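# Put the toy elephant into the child's toy box

## Task

Pick up the toy elephant and place it inside the daughter's toy box, where it must stay resting once the robot lets go, with nothing knocked off the table.

## Robot and tools

Robot: two 6-joint arms, left_arm and right_arm, each with a two-finger parallel gripper and a wrist camera. URDF root positions in the scene frame: left_arm (+0.029, +0.351, 0) m, yaw quat_wxyz (+1.000, 0, 0, +0.011); right_arm (+0.027, -0.332, 0) m, quat_wxyz (+1.000, 0, 0, +0.006). A camera stand sits on the floor behind the arms.

Scene frame: origin at table-top height, halfway between the nominal bases; +x points out over the table, +y toward left_arm, +z up. Arm names do not match image sides. Results give each gripper's end_effector_position (m) and end_effector_quat_wxyz in this frame; they can be a few cm off, more at long reach. That point lies between the finger pads, roughly 1 cm short of the tips. Fingers extend along the gripper's +z; they open and close along its y.

Row layout (used by execute_actions and move): one flat list of 14 numbers covering both arms, even if only one moves. First left_arm: shoulder, elbow, wrist yaw, wrist roll, wrist pitch, waist, opening; then right_arm in that same order. The six joint values are absolute target angles in radians (same convention as Joint positions), not offsets. Stated ranges: shoulder 0.000 to 3.142, elbow 0.000 to 3.142, wrist yaw -1.571 to 1.571, wrist roll -2.094 to 2.094, wrist pitch -1.571 to 1.571, waist -2.618 to 3.054. True ends may differ by up to 0.059 rad; a target more than 0.059 beyond a stated end, and farther out than the current angle, gets the call refused. Targets past the real end are clipped there, reported as "joint sent to its limit". Opening is absolute on -1 (closed) to +1 (fully open); to leave a gripper alone, repeat its current command, since 0 is a real command.

execute_actions(actions, cameras): actions is a list of actions; each action is a table of up to 15 rows, one row per 1/30 s control step; a short table keeps its last row for the remaining steps (each action spans 0.5 s). Images come only when actions is empty or cameras names them (["all"], [] or names; unknown names invalidate the call).

move(target, speed, blend, opening_speed, grip_force, blocking, cameras): target is one 14-number row or a list of up to 15 rows, all absolute; joints move in step, so grippers travel on curves, with no avoidance of obstacles or the other arm. speed: rad/s of the joint with farthest to go, 0.01 to 12.57, default 0.5, one value or one per target. blend: rad, corner rounding in a list; 0 (default) stops at each target. opening_speed: per second on the -1..+1 scale, at least 0.2; use it to close gently. grip_force: newtons per pad, 10 to 50 (default full), one value or one per arm; it persists, and lower values close slowly. blocking=false returns after about 0.5 s while motion continues; a new move replaces it. The result adds a "move:" line: done, off_target (resting more than 0.035 rad from target), moving, held or fault, plus limits=held if steps were withheld. Neither done nor off_target tells you about contact.

wait(seconds 0 to 10, cameras): lets time pass holding the last command; returns early if a running move ends. stop(cameras): brakes a running move. zoom_image(camera, region): region [x0, y0, x1, y1] in pixels of that camera's latest image, at most 504 by 504; camera is cam_high, cam_low, cam_left_wrist or cam_right_wrist (all 896x504). read_manual(section="licences") only returns licence text. finished_scene(scene=1) ends the scene irreversibly.

Result lines: Joint positions and Joint velocities per arm in row order, then pad gap in m (0.094 fully open). Joint targets shows what joints are currently driven to; resend it to hold still. Tool commands shows gripper commands. grip_measured is the finger reading on the command scale; on a hard part it reads slightly below the part width. Joint torques follow the joint order without the gripper, positive toward larger angles, and entries 1, 2 and 6 wrap at ±28 N m. "joint command not followed" means the clearance check altered or withheld targets. Step readings list joint angles at some steps for execute_actions only. Per step, each joint target stays within 0.339 rad of its measured angle (shoulder, elbow, waist) or 2.2 rad (wrists), and targets that would move the gripper over 200 mm are scaled back, so big motions take several actions.

Heat: holding loads, stretched poses or pushing into unreachable poses warms motors; MOTOR HOT at 75 °C, a fault folding that arm at 90 °C, collapse at 100 °C.

Cameras: cam_high and cam_low are fixed; wrist cameras follow their arms and may lag during motion. Calibration matrices were given and are accurate to roughly a centimetre near image centre.

Avoid: dropping the elephant from height, releasing it while moving, fast impacts with the table or fixtures, the two arms touching or one gripper closing on the other, strain on camera cables, and anything leaving the table. Objects may occasionally be nudged by outside forces. Approach slowly, grip firmly but gently, lower the toy into the box before opening, and check with cameras before finishing.

Each tool is called after "Call:" by a JSON object that holds its "name" and its "arguments".

## Session

Call:
{"name": "execute_actions", "arguments": {"actions": []}}

Scene clock: 0.00 s.
left_arm: end_effector_position=(+0.4171, +0.4095, +0.1067) grip_measured=+1.000 end_effector_quat_wxyz=(+0.604, -0.058, +0.793, +0.054) | right_arm: end_effector_position=(+0.4257, -0.3794, +0.1324) grip_measured=+1.000 end_effector_quat_wxyz=(+0.626, +0.121, +0.765, -0.085)
Joint names: [shoulder, elbow, wrist yaw, wrist roll, wrist pitch, waist]
Joint positions: left_arm=[1.531 0.313 -0.025 0.009 0.949 0.113 0.094] | right_arm=[1.517 0.37 0.294 0.083 0.936 -0.003 0.094]
Joint velocities: within noise
Joint torques (N m): no reading
Motor temperatures (°C): left_arm=[21 25 21 23 24 24 21] | right_arm=[23 24 20 22 25 23 22]
Heat: left arm: 25 °C; right arm: 25 °C.
Joint targets: left_arm=[1.528 0.316 -0.025 0.010 0.934 0.113] | right_arm=[1.510 0.376 0.295 0.084 0.936 -0.003]
Tool commands: left_gripper/opening=+1.0 right_gripper/opening=+1.0

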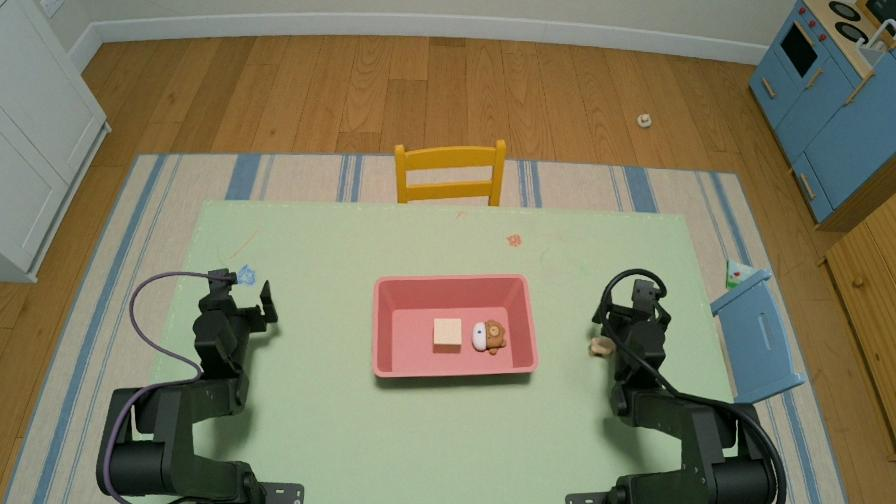

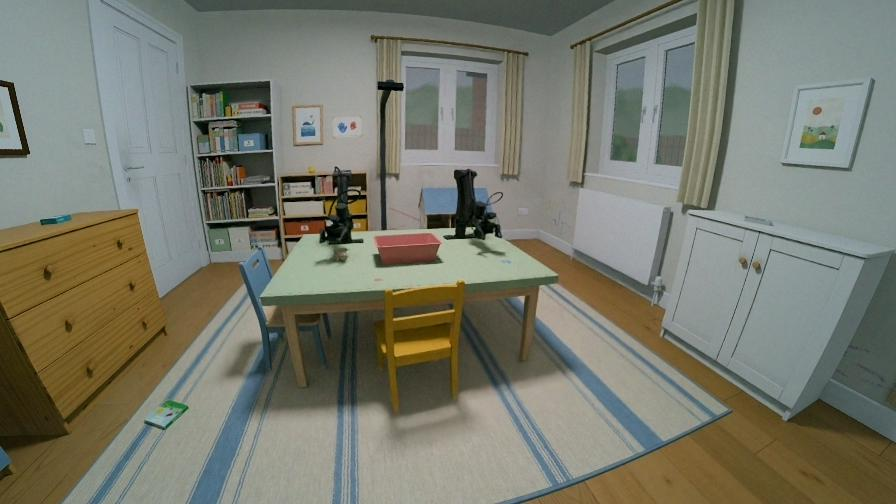

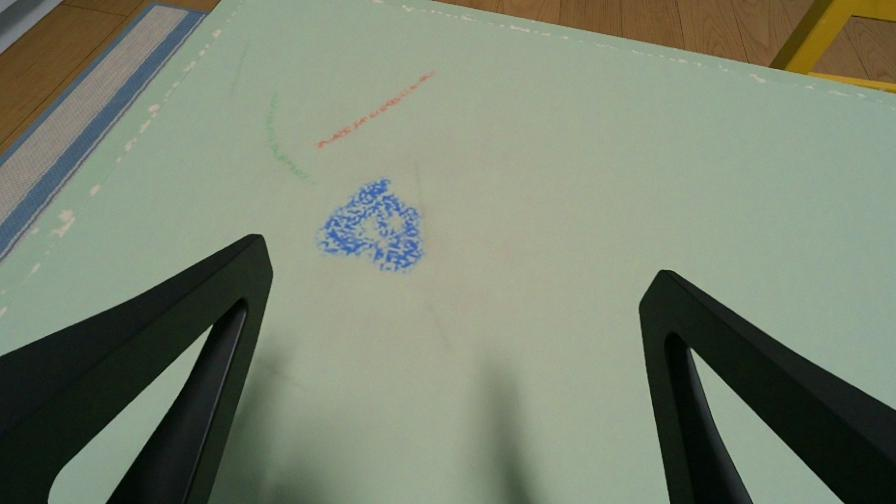

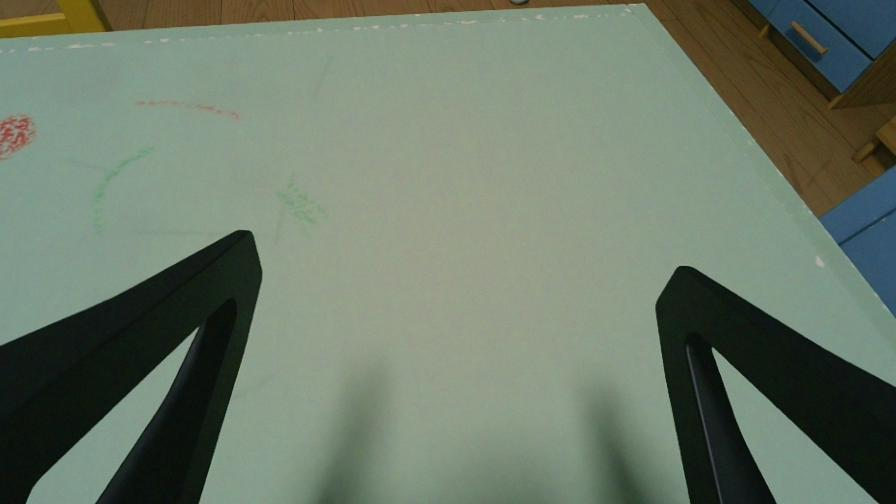

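Call:
{"name": "zoom_image", "arguments": {"camera": "cam_high", "region": [560, 300, 680, 400]}}

Call:
{"name": "zoom_image", "arguments": {"camera": "cam_low", "region": [300, 210, 460, 300]}}

Call:
{"name": "zoom_image", "arguments": {"camera": "cam_high", "region": [365, 270, 545, 390]}}

Scaled by 4.200 from the camera's 896x504 image, which has a finer 1280x720 frame.

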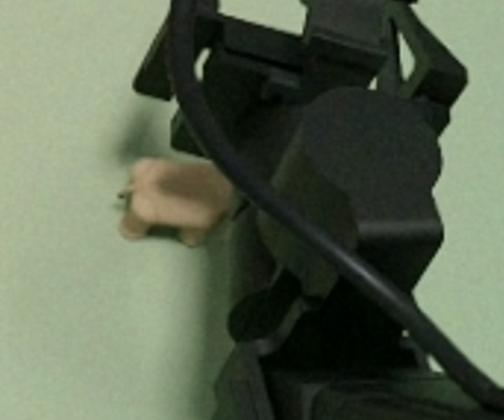

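Scaled by 3.150 from the camera's 896x504 image, which has a finer 1280x720 frame.

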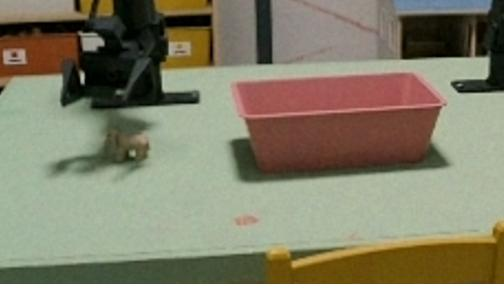

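Scaled by 2.800 from the camera's 896x504 image, which has a finer 1280x720 frame.

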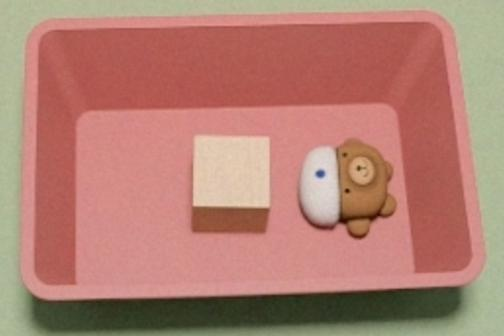

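Call:
{"name": "move", "arguments": {"target": [1.528, 0.316, -0.025, 0.010, 0.934, 0.113, 1.0, 1.199, 1.0845, 0, 0, -0.7855, 0.005, 1.0], "speed": 1.2, "cameras": ["all"]}}

Scene clock: 7.23 s.
left_arm: end_effector_position=(+0.4171, +0.4095, +0.1067) grip_measured=+1.000 end_effector_quat_wxyz=(+0.604, -0.058, +0.793, +0.054) | right_arm: end_effector_position=(+0.3594, -0.3298, +0.1864) grip_measured=+1.000 end_effector_quat_wxyz=(+0.322, +0.003, +0.947, -0.002)
Joint names: [shoulder, elbow, wrist yaw, wrist roll, wrist pitch, waist]
Joint positions: left_arm=[1.531 0.313 -0.025 0.009 0.949 0.113 0.094] | right_arm=[1.217 1.051 0.012 0.011 -0.748 -0.003 0.094]
Joint torques (N m): left_arm=[-5.82 5.93 0.03 -0.02 2.25 -0.1] | right_arm=[-5.15 8.18 -0.11 -0.09 1.12 0.31]
Heat: left arm: 26 °C; right arm: 26 °C.
Joint targets: left_arm=[1.528 0.316 -0.025 0.010 0.934 0.113] | right_arm=[1.199 1.083 0.003 0.002 -0.784 0.002]
move: off_target (right_arm); right_arm: the wrist pitch is farthest, 0.037 rad from its target
camera_calibration:
cam_right_wrist: T_world_to_cam=[[0.0829373, -0.995361, 0.0487591, -0.362046], [-0.991466, -0.0774769, 0.104843, 0.318869], [-0.100579, -0.0570384, -0.993293, 0.299278], [0, 0, 0, 1]] pos_world=[0.376276, -0.318592, 0.281492]

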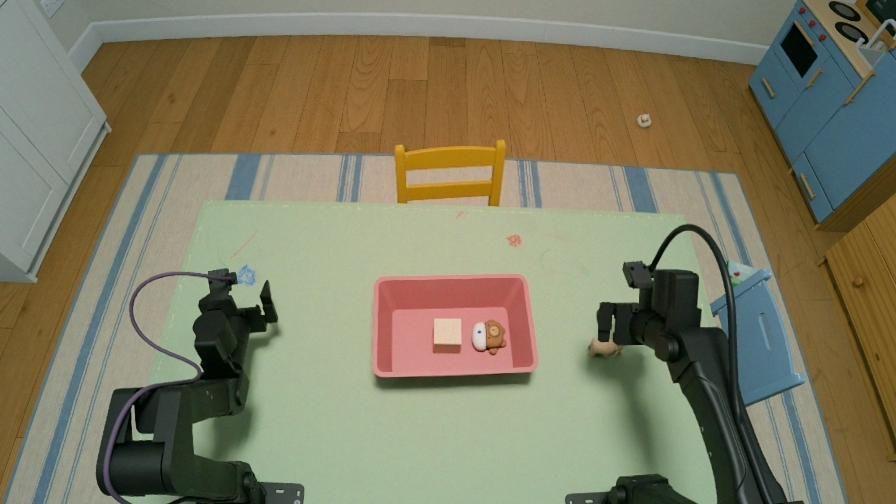

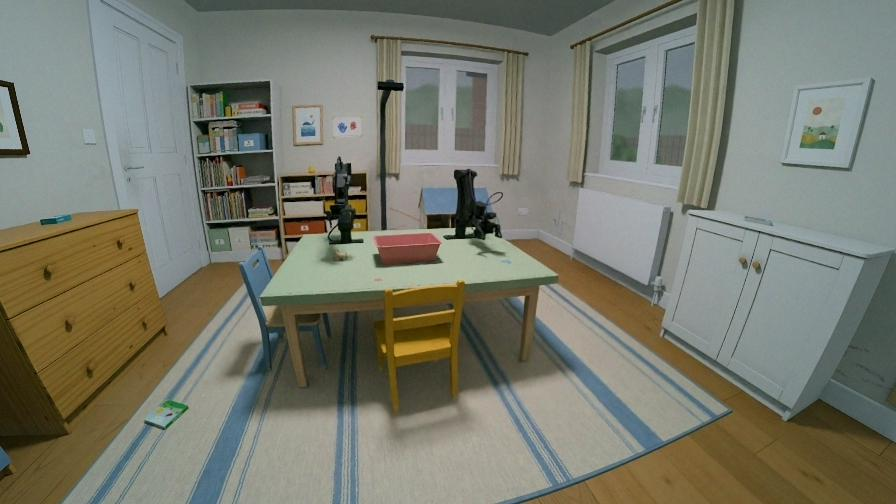

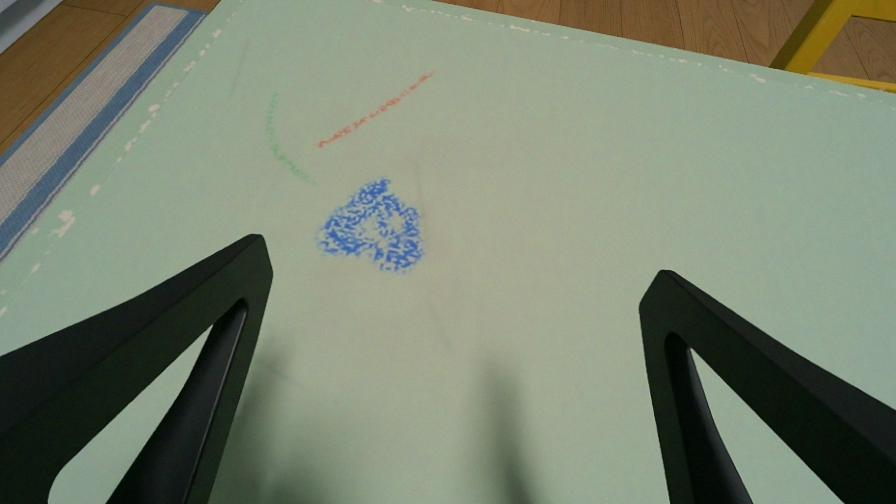

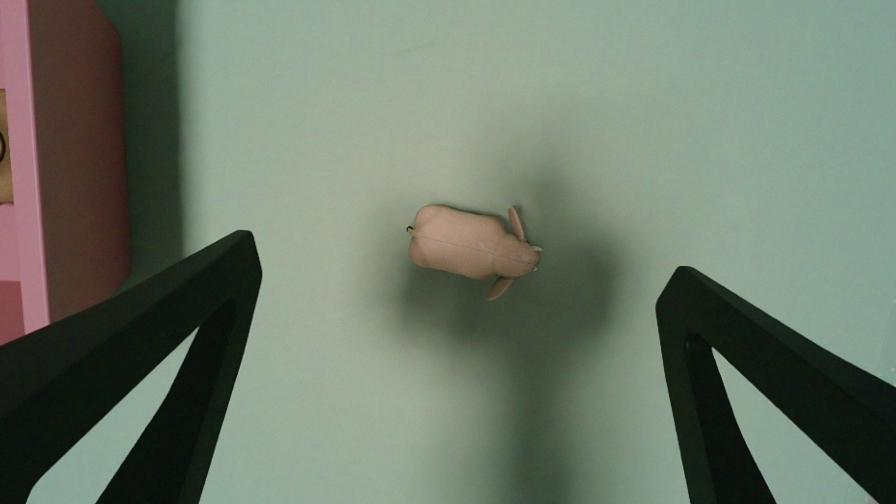

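Call:
{"name": "move", "arguments": {"target": [1.528, 0.316, -0.025, 0.010, 0.934, 0.113, 1.0, 1.775, 1.55, 0, 1.66, -1.335, -0.036, 1.0], "speed": 1.2, "cameras": ["cam_right_wrist", "cam_high"]}}

Scene clock: 11.40 s.
left_arm: end_effector_position=(+0.4171, +0.4095, +0.1067) grip_measured=+1.000 end_effector_quat_wxyz=(+0.604, -0.058, +0.793, +0.054) | right_arm: end_effector_position=(+0.3523, -0.3357, +0.1267) grip_measured=+1.000 end_effector_quat_wxyz=(+0.005, +0.738, +0.675, +0.006)
Joint names: [shoulder, elbow, wrist yaw, wrist roll, wrist pitch, waist]
Joint positions: left_arm=[1.531 0.313 -0.025 0.009 0.949 0.113 0.094] | right_arm=[1.761 1.518 0 1.645 -1.313 -0.028 0.094]
Joint torques (N m): left_arm=[-5.96 5.87 0.03 0.02 2.22 -0.08] | right_arm=[-6.84 7.35 -0.05 0.11 0.28 -0.58]
Heat: left arm: 26 °C; right arm: 26 °C.
Joint targets: left_arm=[1.528 0.316 -0.025 0.010 0.934 0.113] | right_arm=[1.775 1.550 -0.003 1.657 -1.334 -0.033]
move: done
camera_calibration:
cam_right_wrist: T_world_to_cam=[[-0.999374, -0.00985514, -0.0339874, 0.358327], [-0.0305366, 0.72551, 0.687534, 0.174864], [0.0178825, 0.688141, -0.725356, 0.413409], [0, 0, 0, 1]] pos_world=[0.35605, -0.407818, 0.191822]
Images, in order (width x height): cam_high 896x504, cam_right_wrist 896x504.

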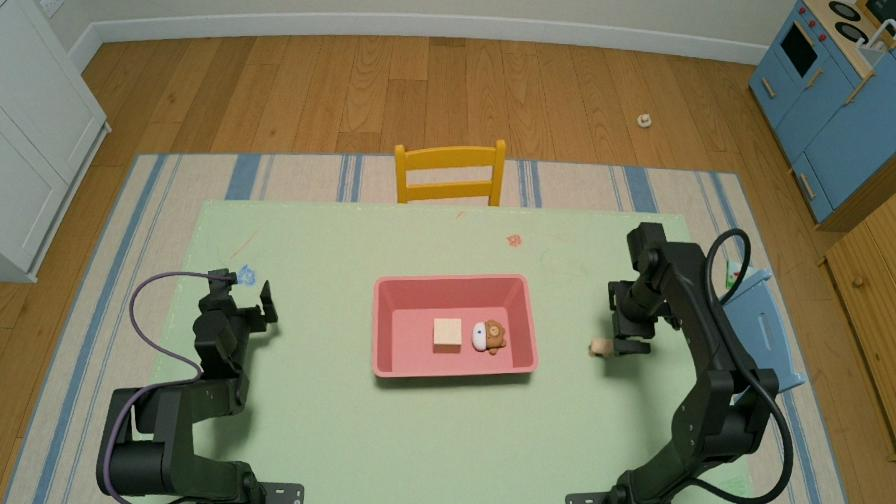

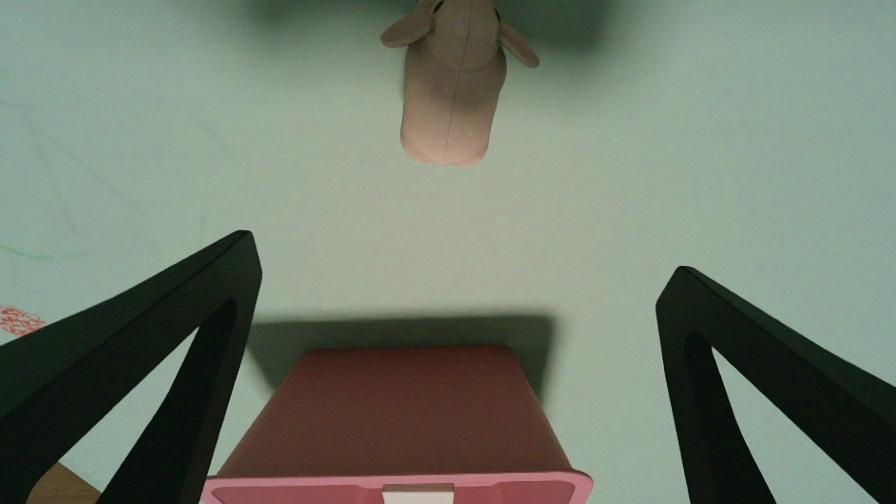

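Call:
{"name": "move", "arguments": {"target": [1.528, 0.316, -0.025, 0.010, 0.934, 0.113, 1.0, 1.835, 1.3375, 0, 1.69, -1.08, 0.002, 1.0], "speed": 0.7, "cameras": ["cam_right_wrist", "cam_low"]}}

Scene clock: 13.93 s.
left_arm: end_effector_position=(+0.4171, +0.4095, +0.1067) grip_measured=+1.000 end_effector_quat_wxyz=(+0.604, -0.058, +0.793, +0.054) | right_arm: end_effector_position=(+0.3591, -0.3297, +0.0637) grip_measured=+1.000 end_effector_quat_wxyz=(+0.000, +0.743, +0.669, +0.001)
Joint names: [shoulder, elbow, wrist yaw, wrist roll, wrist pitch, waist]
Joint positions: left_arm=[1.531 0.313 -0.025 0.009 0.949 0.113 0.094] | right_arm=[1.829 1.35 0 1.678 -1.09 -0.009 0.094]
Joint torques (N m): left_arm=[-5.85 5.94 0.04 0 2.23 0.01] | right_arm=[-7.83 4.01 -0.01 0.11 0.55 0.38]
Heat: left arm: 26 °C; right arm: 26 °C.
Joint targets: left_arm=[1.528 0.316 -0.025 0.010 0.934 0.113] | right_arm=[1.835 1.338 0.000 1.691 -1.081 -0.004]
move: done
camera_calibration:
cam_right_wrist: T_world_to_cam=[[-0.999781, 0.00545799, -0.0202001, 0.367283], [-0.00994177, 0.72555, 0.688098, 0.206532], [0.0184118, 0.688148, -0.725337, 0.363275], [0, 0, 0, 1]] pos_world=[0.362567, -0.401841, 0.128802]
Images, in order (width x height): cam_low 896x504, cam_right_wrist 896x504.

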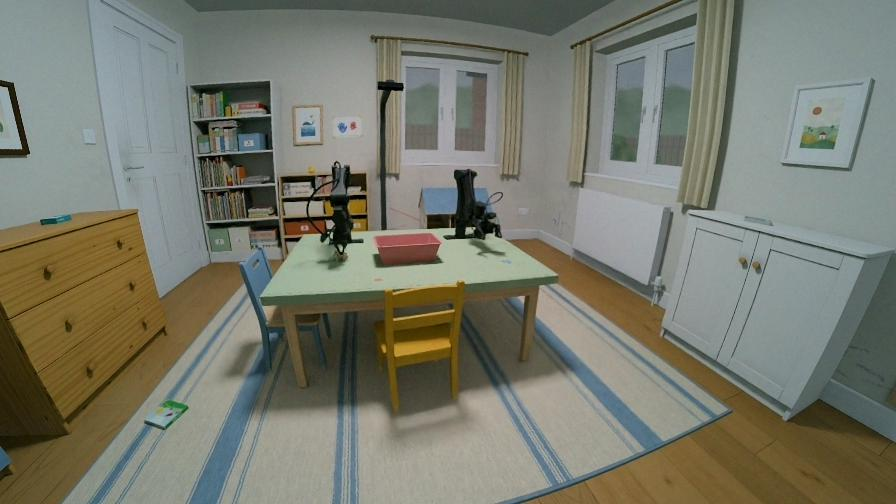

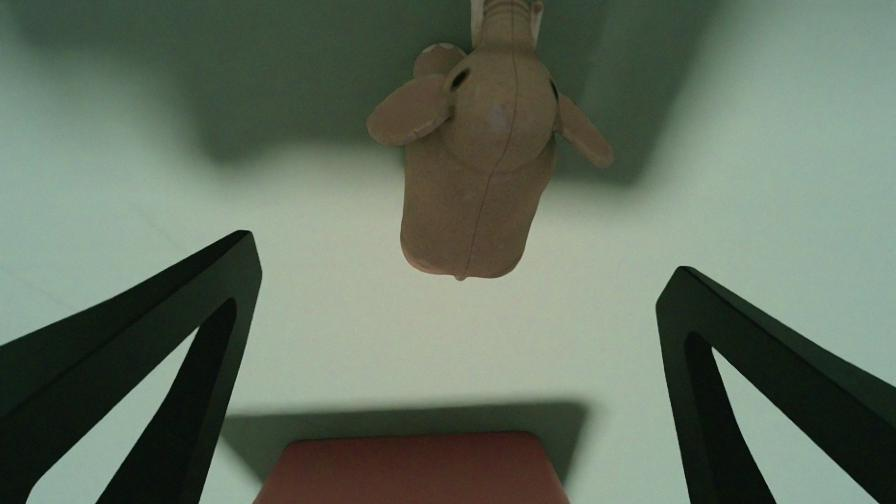

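Call:
{"name": "move", "arguments": {"target": [1.528, 0.316, -0.025, 0.010, 0.934, 0.113, 1.0, 1.873, 1.242, 0, 1.725, -0.942, 0.014, 1.0], "speed": 0.4, "cameras": ["cam_right_wrist"]}}

Scene clock: 15.73 s.
left_arm: end_effector_position=(+0.4171, +0.4095, +0.1067) grip_measured=+1.000 end_effector_quat_wxyz=(+0.604, -0.058, +0.793, +0.054) | right_arm: end_effector_position=(+0.3610, -0.3256, +0.0316) grip_measured=+1.000 end_effector_quat_wxyz=(+0.005, +0.750, +0.661, +0.006)
Joint names: [shoulder, elbow, wrist yaw, wrist roll, wrist pitch, waist]
Joint positions: left_arm=[1.531 0.313 -0.025 0.009 0.949 0.113 0.094] | right_arm=[1.859 1.256 0 1.712 -0.952 0.003 0.094]
Joint torques (N m): left_arm=[-5.78 5.87 0.03 0 2.23 0.02] | right_arm=[-7.39 3.74 -0.01 0.11 0.56 0.39]
Heat: left arm: 26 °C; right arm: 26 °C.
Joint targets: left_arm=[1.528 0.316 -0.025 0.010 0.934 0.113] | right_arm=[1.873 1.242 0.000 1.725 -0.942 0.009]
move: done
camera_calibration:
cam_right_wrist: T_world_to_cam=[[-0.99906, 0.0269602, -0.0339547, 0.375774], [-0.00381689, 0.725422, 0.688294, 0.223435], [0.043188, 0.687776, -0.724637, 0.3281], [0, 0, 0, 1]] pos_world=[0.362103, -0.397875, 0.0967239]
Images, in order (width x height): cam_right_wrist 896x504.

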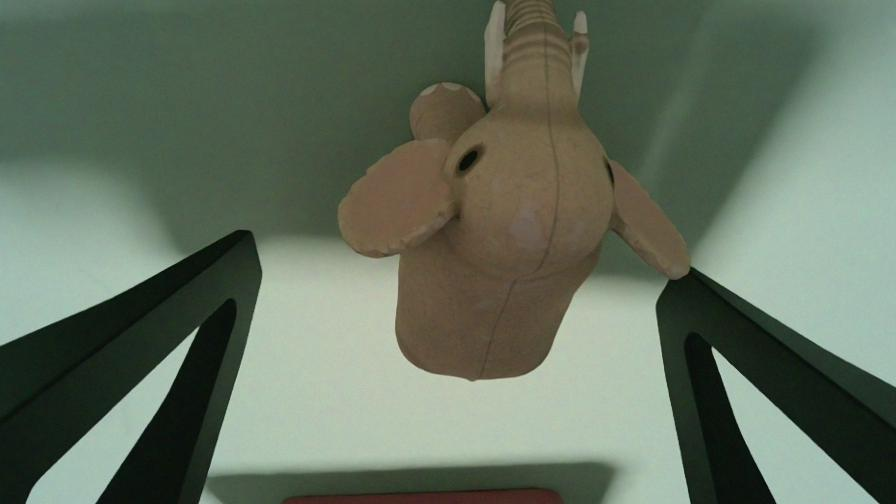

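Call:
{"name": "move", "arguments": {"target": [1.528, 0.316, -0.025, 0.010, 0.934, 0.113, 1.0, 1.866, 1.247, 0, 1.725, -0.970, 0.016, 0.0], "speed": 0.4, "opening_speed": 1.5, "cameras": ["cam_right_wrist"]}}

Scene clock: 18.57 s.
left_arm: end_effector_position=(+0.4171, +0.4095, +0.1067) grip_measured=+1.000 end_effector_quat_wxyz=(+0.604, -0.058, +0.793, +0.054) | right_arm: end_effector_position=(+0.3610, -0.3245, +0.0316) grip_measured=+0.002 end_effector_quat_wxyz=(+0.005, +0.750, +0.661, +0.006)
Joint names: [shoulder, elbow, wrist yaw, wrist roll, wrist pitch, waist]
Joint positions: left_arm=[1.531 0.313 -0.025 0.009 0.949 0.113 0.094] | right_arm=[1.859 1.256 0 1.714 -0.952 0.006 0.047]
Joint torques (N m): left_arm=[-5.86 5.91 0.04 -0.01 2.23 -0.05] | right_arm=[-7.88 4.03 -0.02 0.11 0.32 0.31]
Heat: left arm: 27 °C; right arm: 26 °C.
Joint targets: left_arm=[1.528 0.316 -0.025 0.010 0.934 0.113] | right_arm=[1.866 1.247 0.000 1.726 -0.970 0.012]
move: done
camera_calibration:
cam_right_wrist: T_world_to_cam=[[-0.999102, 0.0253324, -0.0339632, 0.375212], [-0.0050054, 0.725403, 0.688307, 0.223057], [0.0420735, 0.687859, -0.724624, 0.327773], [0, 0, 0, 1]] pos_world=[0.362201, -0.396773, 0.096724]
Images, in order (width x height): cam_right_wrist 896x504.

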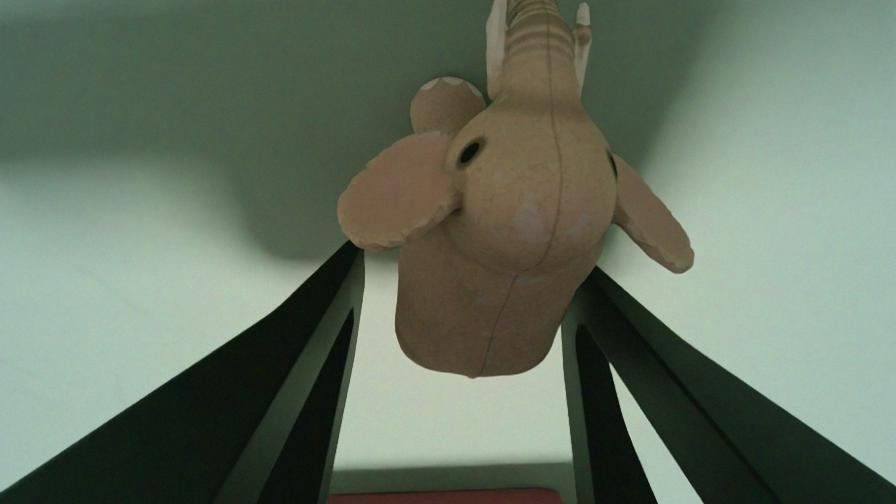

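Call:
{"name": "move", "arguments": {"target": [[1.528, 0.316, -0.025, 0.010, 0.934, 0.113, 1.0, 1.866, 1.247, 0, 1.725, -0.986, 0.014, 0.0], [1.528, 0.316, -0.025, 0.010, 0.934, 0.113, 1.0, 1.866, 1.247, 0, 1.725, -0.986, 0.014, -0.6]], "speed": 0.4, "grip_force": [50, 20], "cameras": ["cam_right_wrist"]}}

Scene clock: 21.17 s.
left_arm: end_effector_position=(+0.4171, +0.4095, +0.1067) grip_measured=+1.000 end_effector_quat_wxyz=(+0.604, -0.058, +0.793, +0.054) | right_arm: end_effector_position=(+0.3579, -0.3236, +0.0316) grip_measured=-0.299 end_effector_quat_wxyz=(+0.001, +0.749, +0.663, +0.001)
Joint names: [shoulder, elbow, wrist yaw, wrist roll, wrist pitch, waist]
Joint positions: left_arm=[1.531 0.313 -0.025 0.009 0.949 0.113 0.094] | right_arm=[1.859 1.256 0 1.714 -0.965 0.009 0.033]
Joint torques (N m): left_arm=[-5.85 5.94 0.04 0.02 2.23 -0.06] | right_arm=[-7.9 3.99 -0.01 0.11 0.27 0.32]
Heat: left arm: 27 °C; right arm: 26 °C.
Joint targets: left_arm=[1.528 0.316 -0.025 0.010 0.934 0.113] | right_arm=[1.866 1.247 0.000 1.725 -0.985 0.015]
grip_force (N): 50, 20
move: done
camera_calibration:
cam_right_wrist: T_world_to_cam=[[-0.999514, 0.0223104, -0.0217566, 0.370853], [0.00121585, 0.725554, 0.688164, 0.220237], [0.0311388, 0.687803, -0.725229, 0.331199], [0, 0, 0, 1]] pos_world=[0.360092, -0.395868, 0.0967041]
Images, in order (width x height): cam_right_wrist 896x504.

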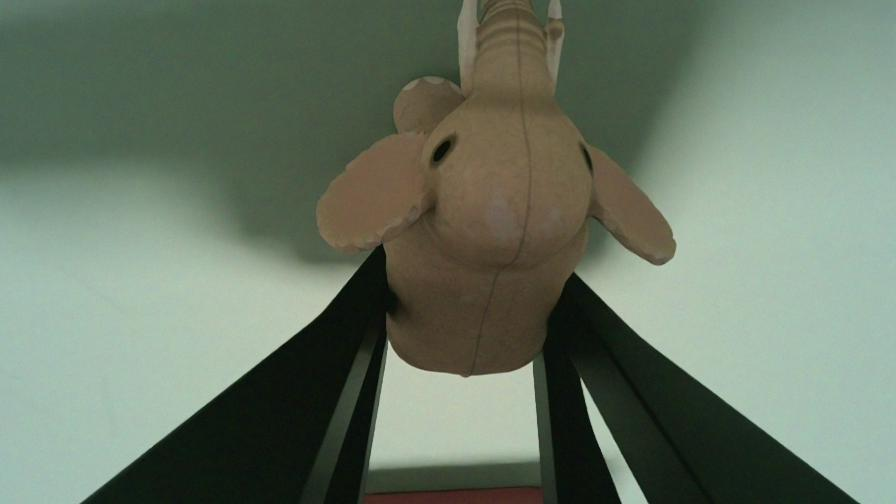

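Call:
{"name": "move", "arguments": {"target": [[1.528, 0.316, -0.025, 0.010, 0.934, 0.113, 1.0, 1.650, 1.59, 0, 1.725, -1.345, 0.014, -0.6], [1.528, 0.316, -0.025, 0.010, 0.934, 0.113, 1.0, 2.255, 2.345, 0, 1.257, -1.29, 0.896, -0.6]], "speed": [0.5, 0.8], "blend": [0.1, 0], "cameras": ["cam_high", "cam_low", "cam_right_wrist"]}}

Scene clock: 28.17 s.
left_arm: end_effector_position=(+0.4171, +0.4095, +0.1067) grip_measured=+1.000 end_effector_quat_wxyz=(+0.604, -0.058, +0.793, +0.054) | right_arm: end_effector_position=(+0.3370, +0.0697, +0.1646) grip_measured=-0.300 end_effector_quat_wxyz=(+0.073, +0.182, +0.969, +0.150)
Joint names: [shoulder, elbow, wrist yaw, wrist roll, wrist pitch, waist]
Joint positions: left_arm=[1.531 0.313 -0.025 0.009 0.949 0.113 0.094] | right_arm=[2.243 2.308 -0.008 1.28 -1.301 0.896 0.033]
Joint torques (N m): left_arm=[-5.83 5.9 0.02 0 2.21 -0.03] | right_arm=[-11.04 7.84 0.09 -0.12 1.09 0.05]
Heat: left arm: 27 °C; right arm: 26 °C.
Joint targets: left_arm=[1.528 0.316 -0.025 0.010 0.934 0.113] | right_arm=[2.257 2.344 0.001 1.268 -1.291 0.897]
grip_force (N): 50, 20
move: off_target (right_arm); right_arm: the elbow is farthest, 0.037 rad from its target
camera_calibration:
cam_right_wrist: T_world_to_cam=[[-0.232832, -0.916515, -0.325255, 0.201087], [-0.828909, 0.0121074, 0.559253, 0.194149], [-0.508625, 0.399818, -0.762526, 0.365889], [0, 0, 0, 1]] pos_world=[0.393852, 0.0356589, 0.235826]
Images, in order (width x height): cam_high 896x504, cam_low 896x504, cam_right_wrist 896x504.

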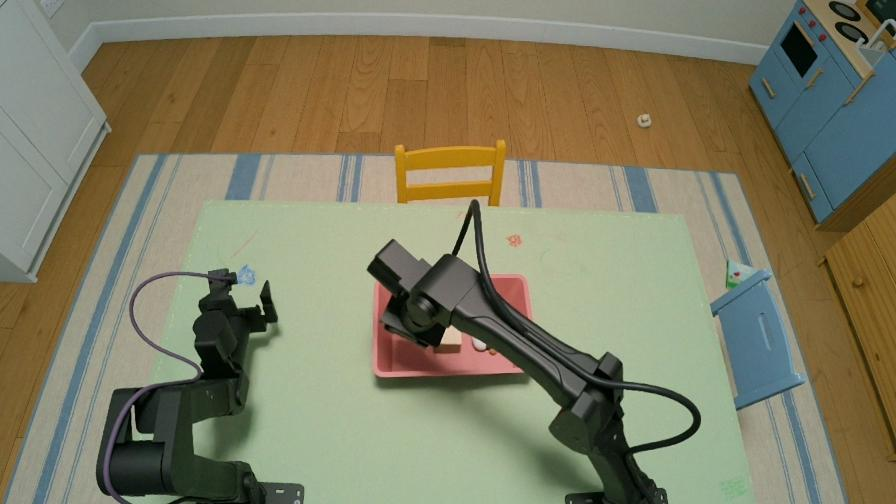

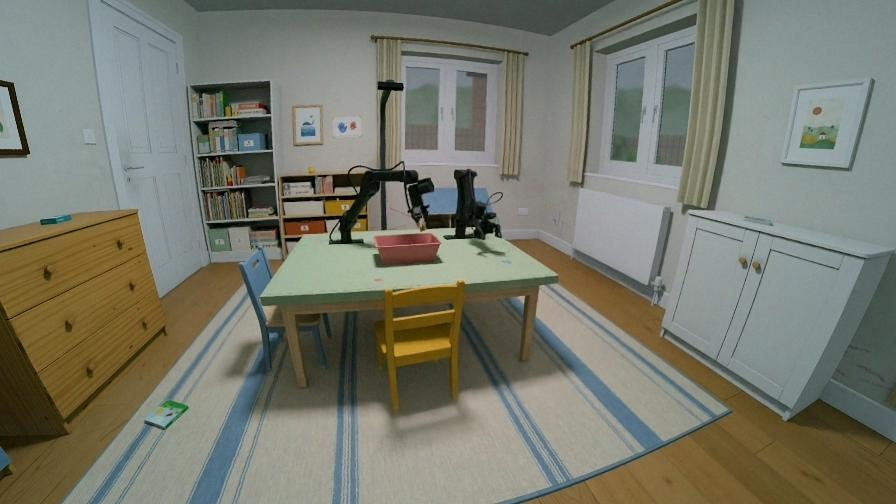

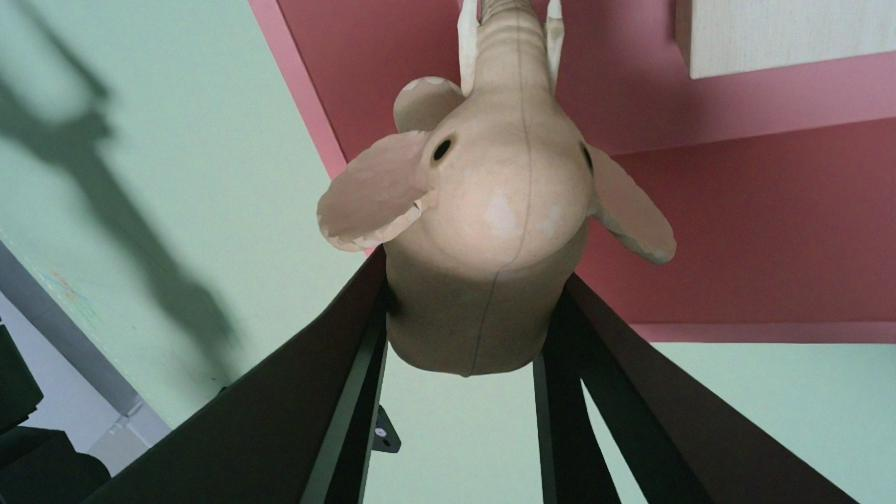

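Call:
{"name": "move", "arguments": {"target": [1.528, 0.316, -0.025, 0.010, 0.934, 0.113, 1.0, 2.362, 2.093, 0, 1.24, -1.070, 0.9, -0.6], "speed": 0.4, "cameras": ["cam_high", "cam_right_wrist"]}}

Scene clock: 30.67 s.
left_arm: end_effector_position=(+0.4171, +0.4095, +0.1067) grip_measured=+1.000 end_effector_quat_wxyz=(+0.604, -0.058, +0.793, +0.054) | right_arm: end_effector_position=(+0.3412, +0.0764, +0.0611) grip_measured=-0.300 end_effector_quat_wxyz=(+0.051, +0.168, +0.979, +0.104)
Joint names: [shoulder, elbow, wrist yaw, wrist roll, wrist pitch, waist]
Joint positions: left_arm=[1.531 0.313 -0.025 0.009 0.949 0.113 0.094] | right_arm=[2.35 2.104 -0.008 1.25 -1.093 0.897 0.033]
Joint torques (N m): left_arm=[-5.9 5.91 0.04 -0.02 2.23 0.03] | right_arm=[-12.07 4.49 0.08 -0.1 1.05 0.29]
Heat: left arm: 27 °C; right arm: 26 °C.
Joint targets: left_arm=[1.528 0.316 -0.025 0.010 0.934 0.113] | right_arm=[2.361 2.094 0.000 1.240 -1.069 0.902]
grip_force (N): 50, 20
move: done
camera_calibration:
cam_right_wrist: T_world_to_cam=[[-0.221348, -0.947464, -0.230906, 0.167148], [-0.796102, 0.0388068, 0.603916, 0.239447], [-0.563228, 0.3175, -0.762868, 0.311357], [0, 0, 0, 1]] pos_world=[0.402987, 0.0502186, 0.131514]
Images, in order (width x height): cam_high 896x504, cam_right_wrist 896x504.

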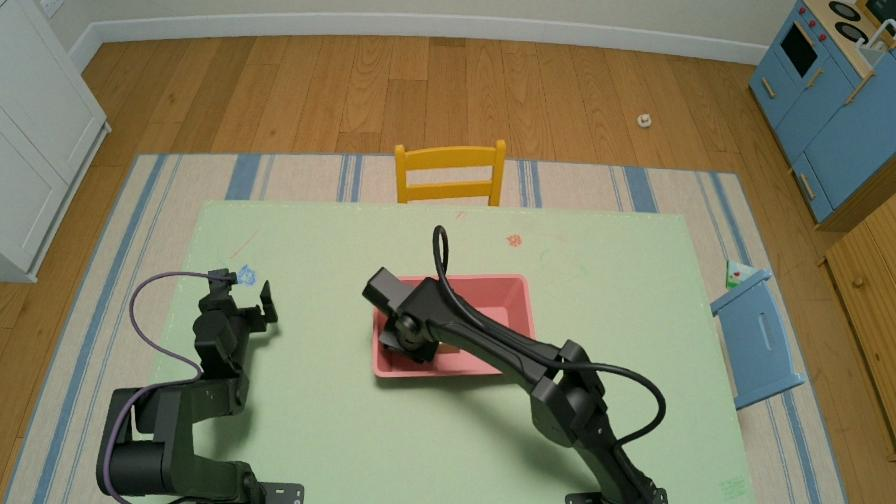

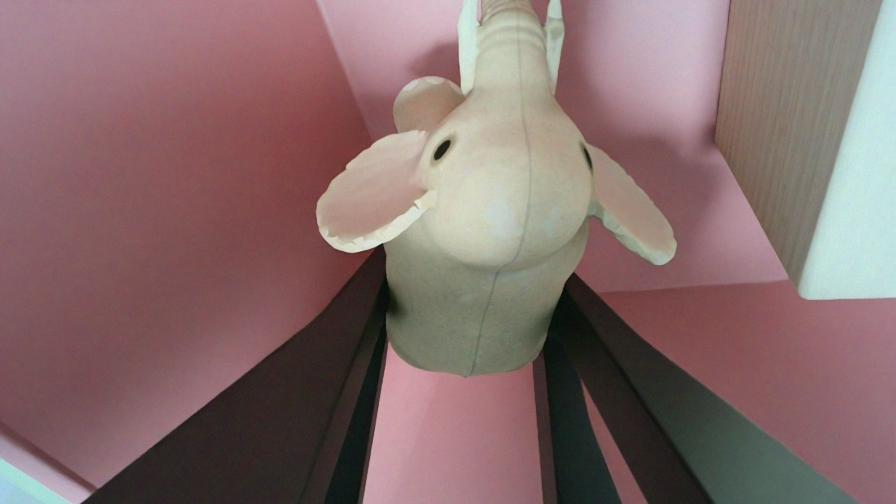

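Call:
{"name": "move", "arguments": {"target": [1.528, 0.316, -0.025, 0.010, 0.934, 0.113, 1.0, 2.394, 2.075, 0, 1.24, -1.034, 0.9, -0.6], "speed": 0.1, "cameras": ["cam_right_wrist"]}}

Scene clock: 31.97 s.
left_arm: end_effector_position=(+0.4171, +0.4095, +0.1067) grip_measured=+1.000 end_effector_quat_wxyz=(+0.604, -0.058, +0.793, +0.054) | right_arm: end_effector_position=(+0.3432, +0.0789, +0.0462) grip_measured=-0.300 end_effector_quat_wxyz=(+0.050, +0.168, +0.979, +0.102)
Joint names: [shoulder, elbow, wrist yaw, wrist roll, wrist pitch, waist]
Joint positions: left_arm=[1.531 0.313 -0.025 0.009 0.949 0.113 0.094] | right_arm=[2.375 2.089 -0.008 1.25 -1.058 0.897 0.033]
Joint torques (N m): left_arm=[-5.87 5.89 0.05 0.01 2.24 -0.01] | right_arm=[-11.56 4.26 0.09 -0.1 1.04 0.16]
Heat: left arm: 27 °C; right arm: 26 °C.
Joint targets: left_arm=[1.528 0.316 -0.025 0.010 0.934 0.113] | right_arm=[2.395 2.075 0.000 1.240 -1.034 0.900]
grip_force (N): 50, 20
move: done
camera_calibration:
cam_right_wrist: T_world_to_cam=[[-0.221937, -0.948303, -0.22686, 0.166517], [-0.794396, 0.0409409, 0.606019, 0.249025], [-0.565401, 0.314715, -0.762414, 0.301211], [0, 0, 0, 1]] pos_world=[0.405086, 0.0529179, 0.11651]
Images, in order (width x height): cam_right_wrist 896x504.

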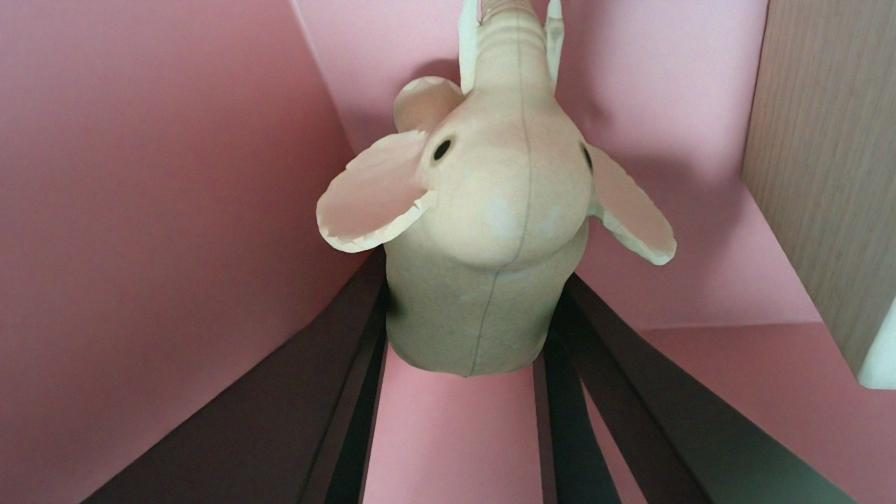

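Call:
{"name": "move", "arguments": {"target": [1.528, 0.316, -0.025, 0.010, 0.934, 0.113, 1.0, 2.408, 2.068, 0, 1.24, -1.022, 0.9, -0.6], "speed": 0.05, "cameras": ["cam_right_wrist"]}}

Scene clock: 33.10 s.
left_arm: end_effector_position=(+0.4171, +0.4095, +0.1067) grip_measured=+1.000 end_effector_quat_wxyz=(+0.604, -0.058, +0.793, +0.054) | right_arm: end_effector_position=(+0.3442, +0.0801, +0.0417) grip_measured=-0.300 end_effector_quat_wxyz=(+0.050, +0.168, +0.979, +0.102)
Joint names: [shoulder, elbow, wrist yaw, wrist roll, wrist pitch, waist]
Joint positions: left_arm=[1.531 0.313 -0.025 0.009 0.949 0.113 0.094] | right_arm=[2.382 2.085 -0.008 1.249 -1.044 0.897 0.033]
Joint torques (N m): left_arm=[-5.82 5.89 0.05 0 2.22 -0.06] | right_arm=[-11.28 4.1 0.07 -0.09 1.03 0.16]
Heat: left arm: 27 °C; right arm: 26 °C.
Joint targets: left_arm=[1.528 0.316 -0.025 0.010 0.934 0.113] | right_arm=[2.408 2.067 0.000 1.239 -1.022 0.900]
grip_force (N): 50, 20
move: done
camera_calibration:
cam_right_wrist: T_world_to_cam=[[-0.220256, -0.948389, -0.228136, 0.166437], [-0.795229, 0.0391424, 0.605044, 0.252975], [-0.564888, 0.314685, -0.762808, 0.297849], [0, 0, 0, 1]] pos_world=[0.406084, 0.0542166, 0.112111]
Images, in order (width x height): cam_right_wrist 896x504.

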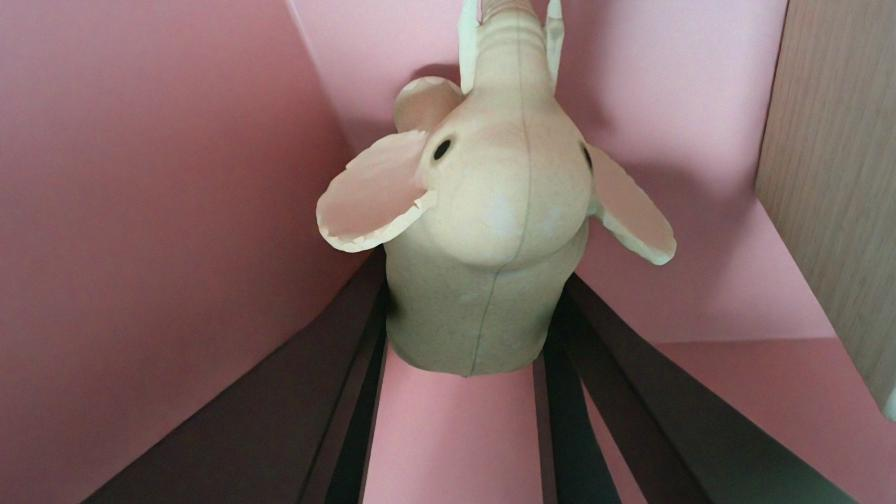

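Call:
{"name": "move", "arguments": {"target": [1.528, 0.316, -0.025, 0.010, 0.934, 0.113, 1.0, 2.422, 2.06, 0, 1.24, -1.012, 0.9, -0.6], "speed": 0.05, "cameras": ["cam_right_wrist"]}}

Scene clock: 33.97 s.
left_arm: end_effector_position=(+0.4171, +0.4095, +0.1067) grip_measured=+1.000 end_effector_quat_wxyz=(+0.604, -0.058, +0.793, +0.054) | right_arm: end_effector_position=(+0.3442, +0.0801, +0.0417) grip_measured=-0.300 end_effector_quat_wxyz=(+0.050, +0.168, +0.979, +0.102)
Joint names: [shoulder, elbow, wrist yaw, wrist roll, wrist pitch, waist]
Joint positions: left_arm=[1.531 0.313 -0.025 0.009 0.949 0.113 0.094] | right_arm=[2.382 2.085 -0.008 1.249 -1.044 0.897 0.033]
Joint torques (N m): left_arm=[-5.86 5.97 0.03 0.01 2.23 -0.03] | right_arm=[-10.33 3.54 0.06 -0.09 1.13 0.14]
Heat: left arm: 27 °C; right arm: 26 °C.
Joint targets: left_arm=[1.528 0.316 -0.025 0.010 0.934 0.113] | right_arm=[2.421 2.060 0.000 1.240 -1.013 0.900]
grip_force (N): 50, 20
move: off_target (right_arm); right_arm: the shoulder is farthest, 0.040 rad from its target
camera_calibration:
cam_right_wrist: T_world_to_cam=[[-0.220256, -0.948389, -0.228136, 0.166437], [-0.795229, 0.0391424, 0.605044, 0.252975], [-0.564888, 0.314685, -0.762808, 0.297849], [0, 0, 0, 1]] pos_world=[0.406084, 0.0542166, 0.112111]
Images, in order (width x height): cam_right_wrist 896x504.

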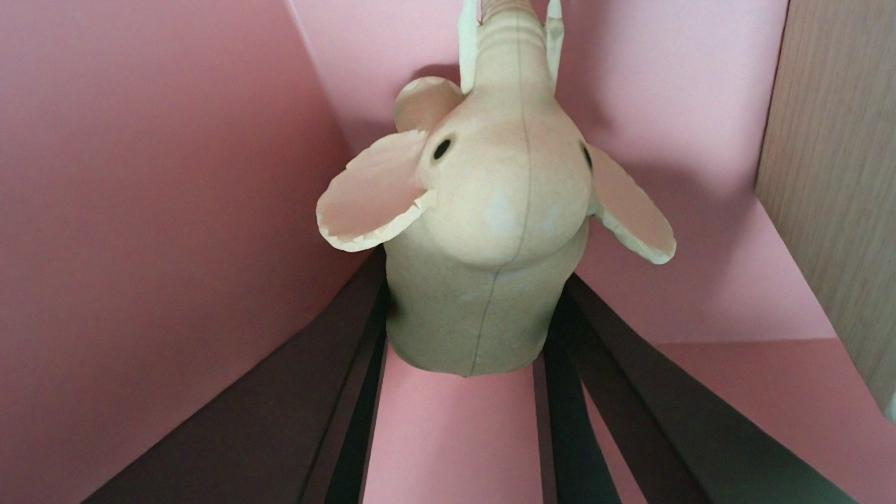

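Call:
{"name": "move", "arguments": {"target": [1.528, 0.316, -0.025, 0.010, 0.934, 0.113, 1.0, 2.405, 2.07, 0, 1.24, -1.025, 0.9, 0.05], "speed": 0.05, "opening_speed": 0.4, "cameras": ["cam_right_wrist"]}}

Scene clock: 36.03 s.
left_arm: end_effector_position=(+0.4171, +0.4095, +0.1067) grip_measured=+1.000 end_effector_quat_wxyz=(+0.604, -0.058, +0.793, +0.054) | right_arm: end_effector_position=(+0.3450, +0.0799, +0.0418) grip_measured=+0.048 end_effector_quat_wxyz=(+0.051, +0.168, +0.979, +0.103)
Joint names: [shoulder, elbow, wrist yaw, wrist roll, wrist pitch, waist]
Joint positions: left_arm=[1.531 0.313 -0.025 0.009 0.949 0.113 0.094] | right_arm=[2.382 2.085 -0.008 1.247 -1.043 0.896 0.049]
Joint torques (N m): left_arm=[-5.85 5.96 0.05 0 2.23 -0.03] | right_arm=[-11.51 4.22 0.08 -0.08 0.99 0.14]
Heat: left arm: 27 °C; right arm: 26 °C.
Joint targets: left_arm=[1.528 0.316 -0.025 0.010 0.934 0.113] | right_arm=[2.405 2.070 0.000 1.238 -1.025 0.898]
grip_force (N): 50, 20
move: done
camera_calibration:
cam_right_wrist: T_world_to_cam=[[-0.220063, -0.948146, -0.22933, 0.166512], [-0.795911, 0.0385945, 0.604182, 0.253902], [-0.564002, 0.315484, -0.763133, 0.29815], [0, 0, 0, 1]] pos_world=[0.406884, 0.0540169, 0.112311]
Images, in order (width x height): cam_right_wrist 896x504.

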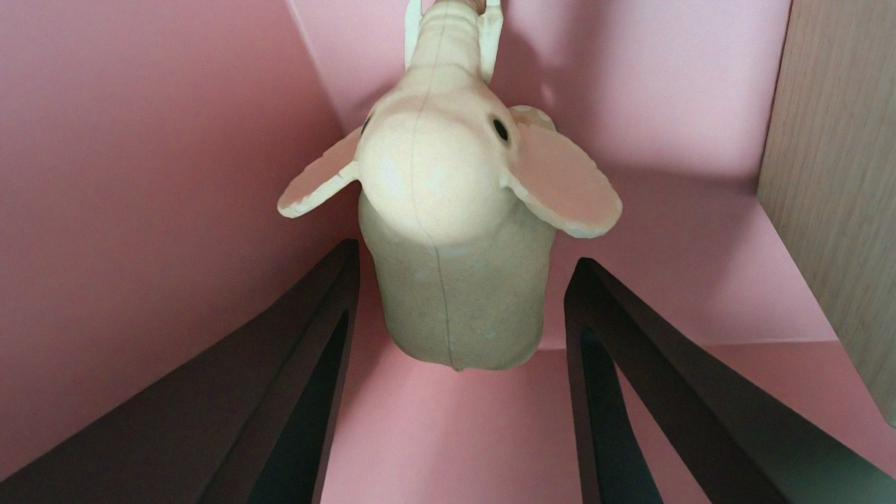

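Call:
{"name": "move", "arguments": {"target": [[1.528, 0.316, -0.025, 0.010, 0.934, 0.113, 1.0, 2.405, 2.07, 0, 1.24, -1.025, 0.898, 0.2], [1.528, 0.316, -0.025, 0.010, 0.934, 0.113, 1.0, 2.324, 2.118, 0, 1.24, -1.125, 0.898, 0.2], [1.528, 0.316, -0.025, 0.010, 0.934, 0.113, 1.0, 2.255, 2.345, 0, 1.24, -1.29, 0.898, 0.2]], "speed": [0.1, 0.15, 0.4], "opening_speed": 0.4, "blend": [0, 0.03, 0], "cameras": ["cam_right_wrist", "cam_high"]}}

Scene clock: 39.37 s.
left_arm: end_effector_position=(+0.4171, +0.4095, +0.1067) grip_measured=+1.000 end_effector_quat_wxyz=(+0.604, -0.058, +0.793, +0.054) | right_arm: end_effector_position=(+0.3454, +0.0804, +0.1493) grip_measured=+0.198 end_effector_quat_wxyz=(+0.077, +0.167, +0.971, +0.153)
Joint names: [shoulder, elbow, wrist yaw, wrist roll, wrist pitch, waist]
Joint positions: left_arm=[1.531 0.313 -0.025 0.009 0.949 0.113 0.094] | right_arm=[2.289 2.321 -0.008 1.249 -1.259 0.896 0.056]
Joint torques (N m): left_arm=[-5.87 5.94 0.02 0.01 2.21 -0.05] | right_arm=[-14.93 7.16 0.08 -0.07 0.71 0.1]
Heat: left arm: 27 °C; right arm: 26 °C.
Joint targets: left_arm=[1.528 0.316 -0.025 0.010 0.934 0.113] | right_arm=[2.256 2.346 0.000 1.242 -1.291 0.898]
grip_force (N): 50, 20
move: done
camera_calibration:
cam_right_wrist: T_world_to_cam=[[-0.201988, -0.92282, -0.32803, 0.198127], [-0.836053, -0.0119825, 0.548518, 0.215493], [-0.510114, 0.385044, -0.769107, 0.356809], [0, 0, 0, 1]] pos_world=[0.402196, 0.0480306, 0.221214]
Images, in order (width x height): cam_high 896x504, cam_right_wrist 896x504.

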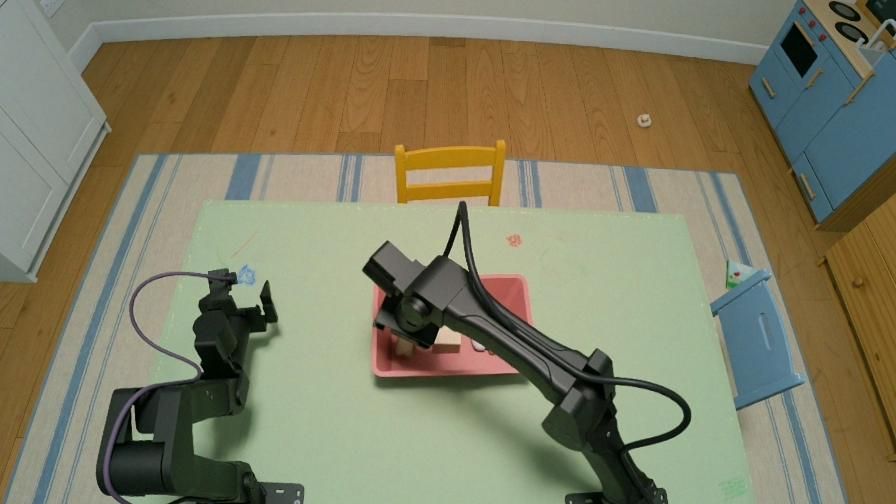

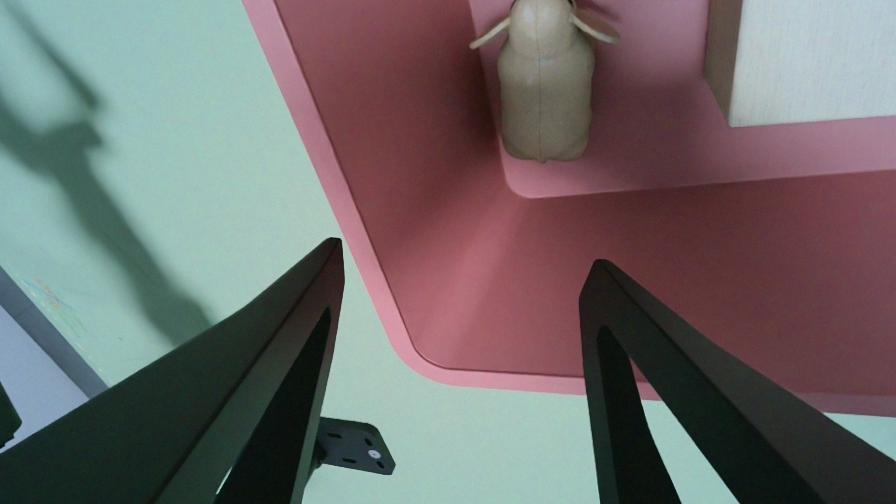

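The elephant is standing upright on the floor of the toy box, and the gripper has let go and moved clear.

Call:
{"name": "finished_scene", "arguments": {}}

The scene is finished: the task was done.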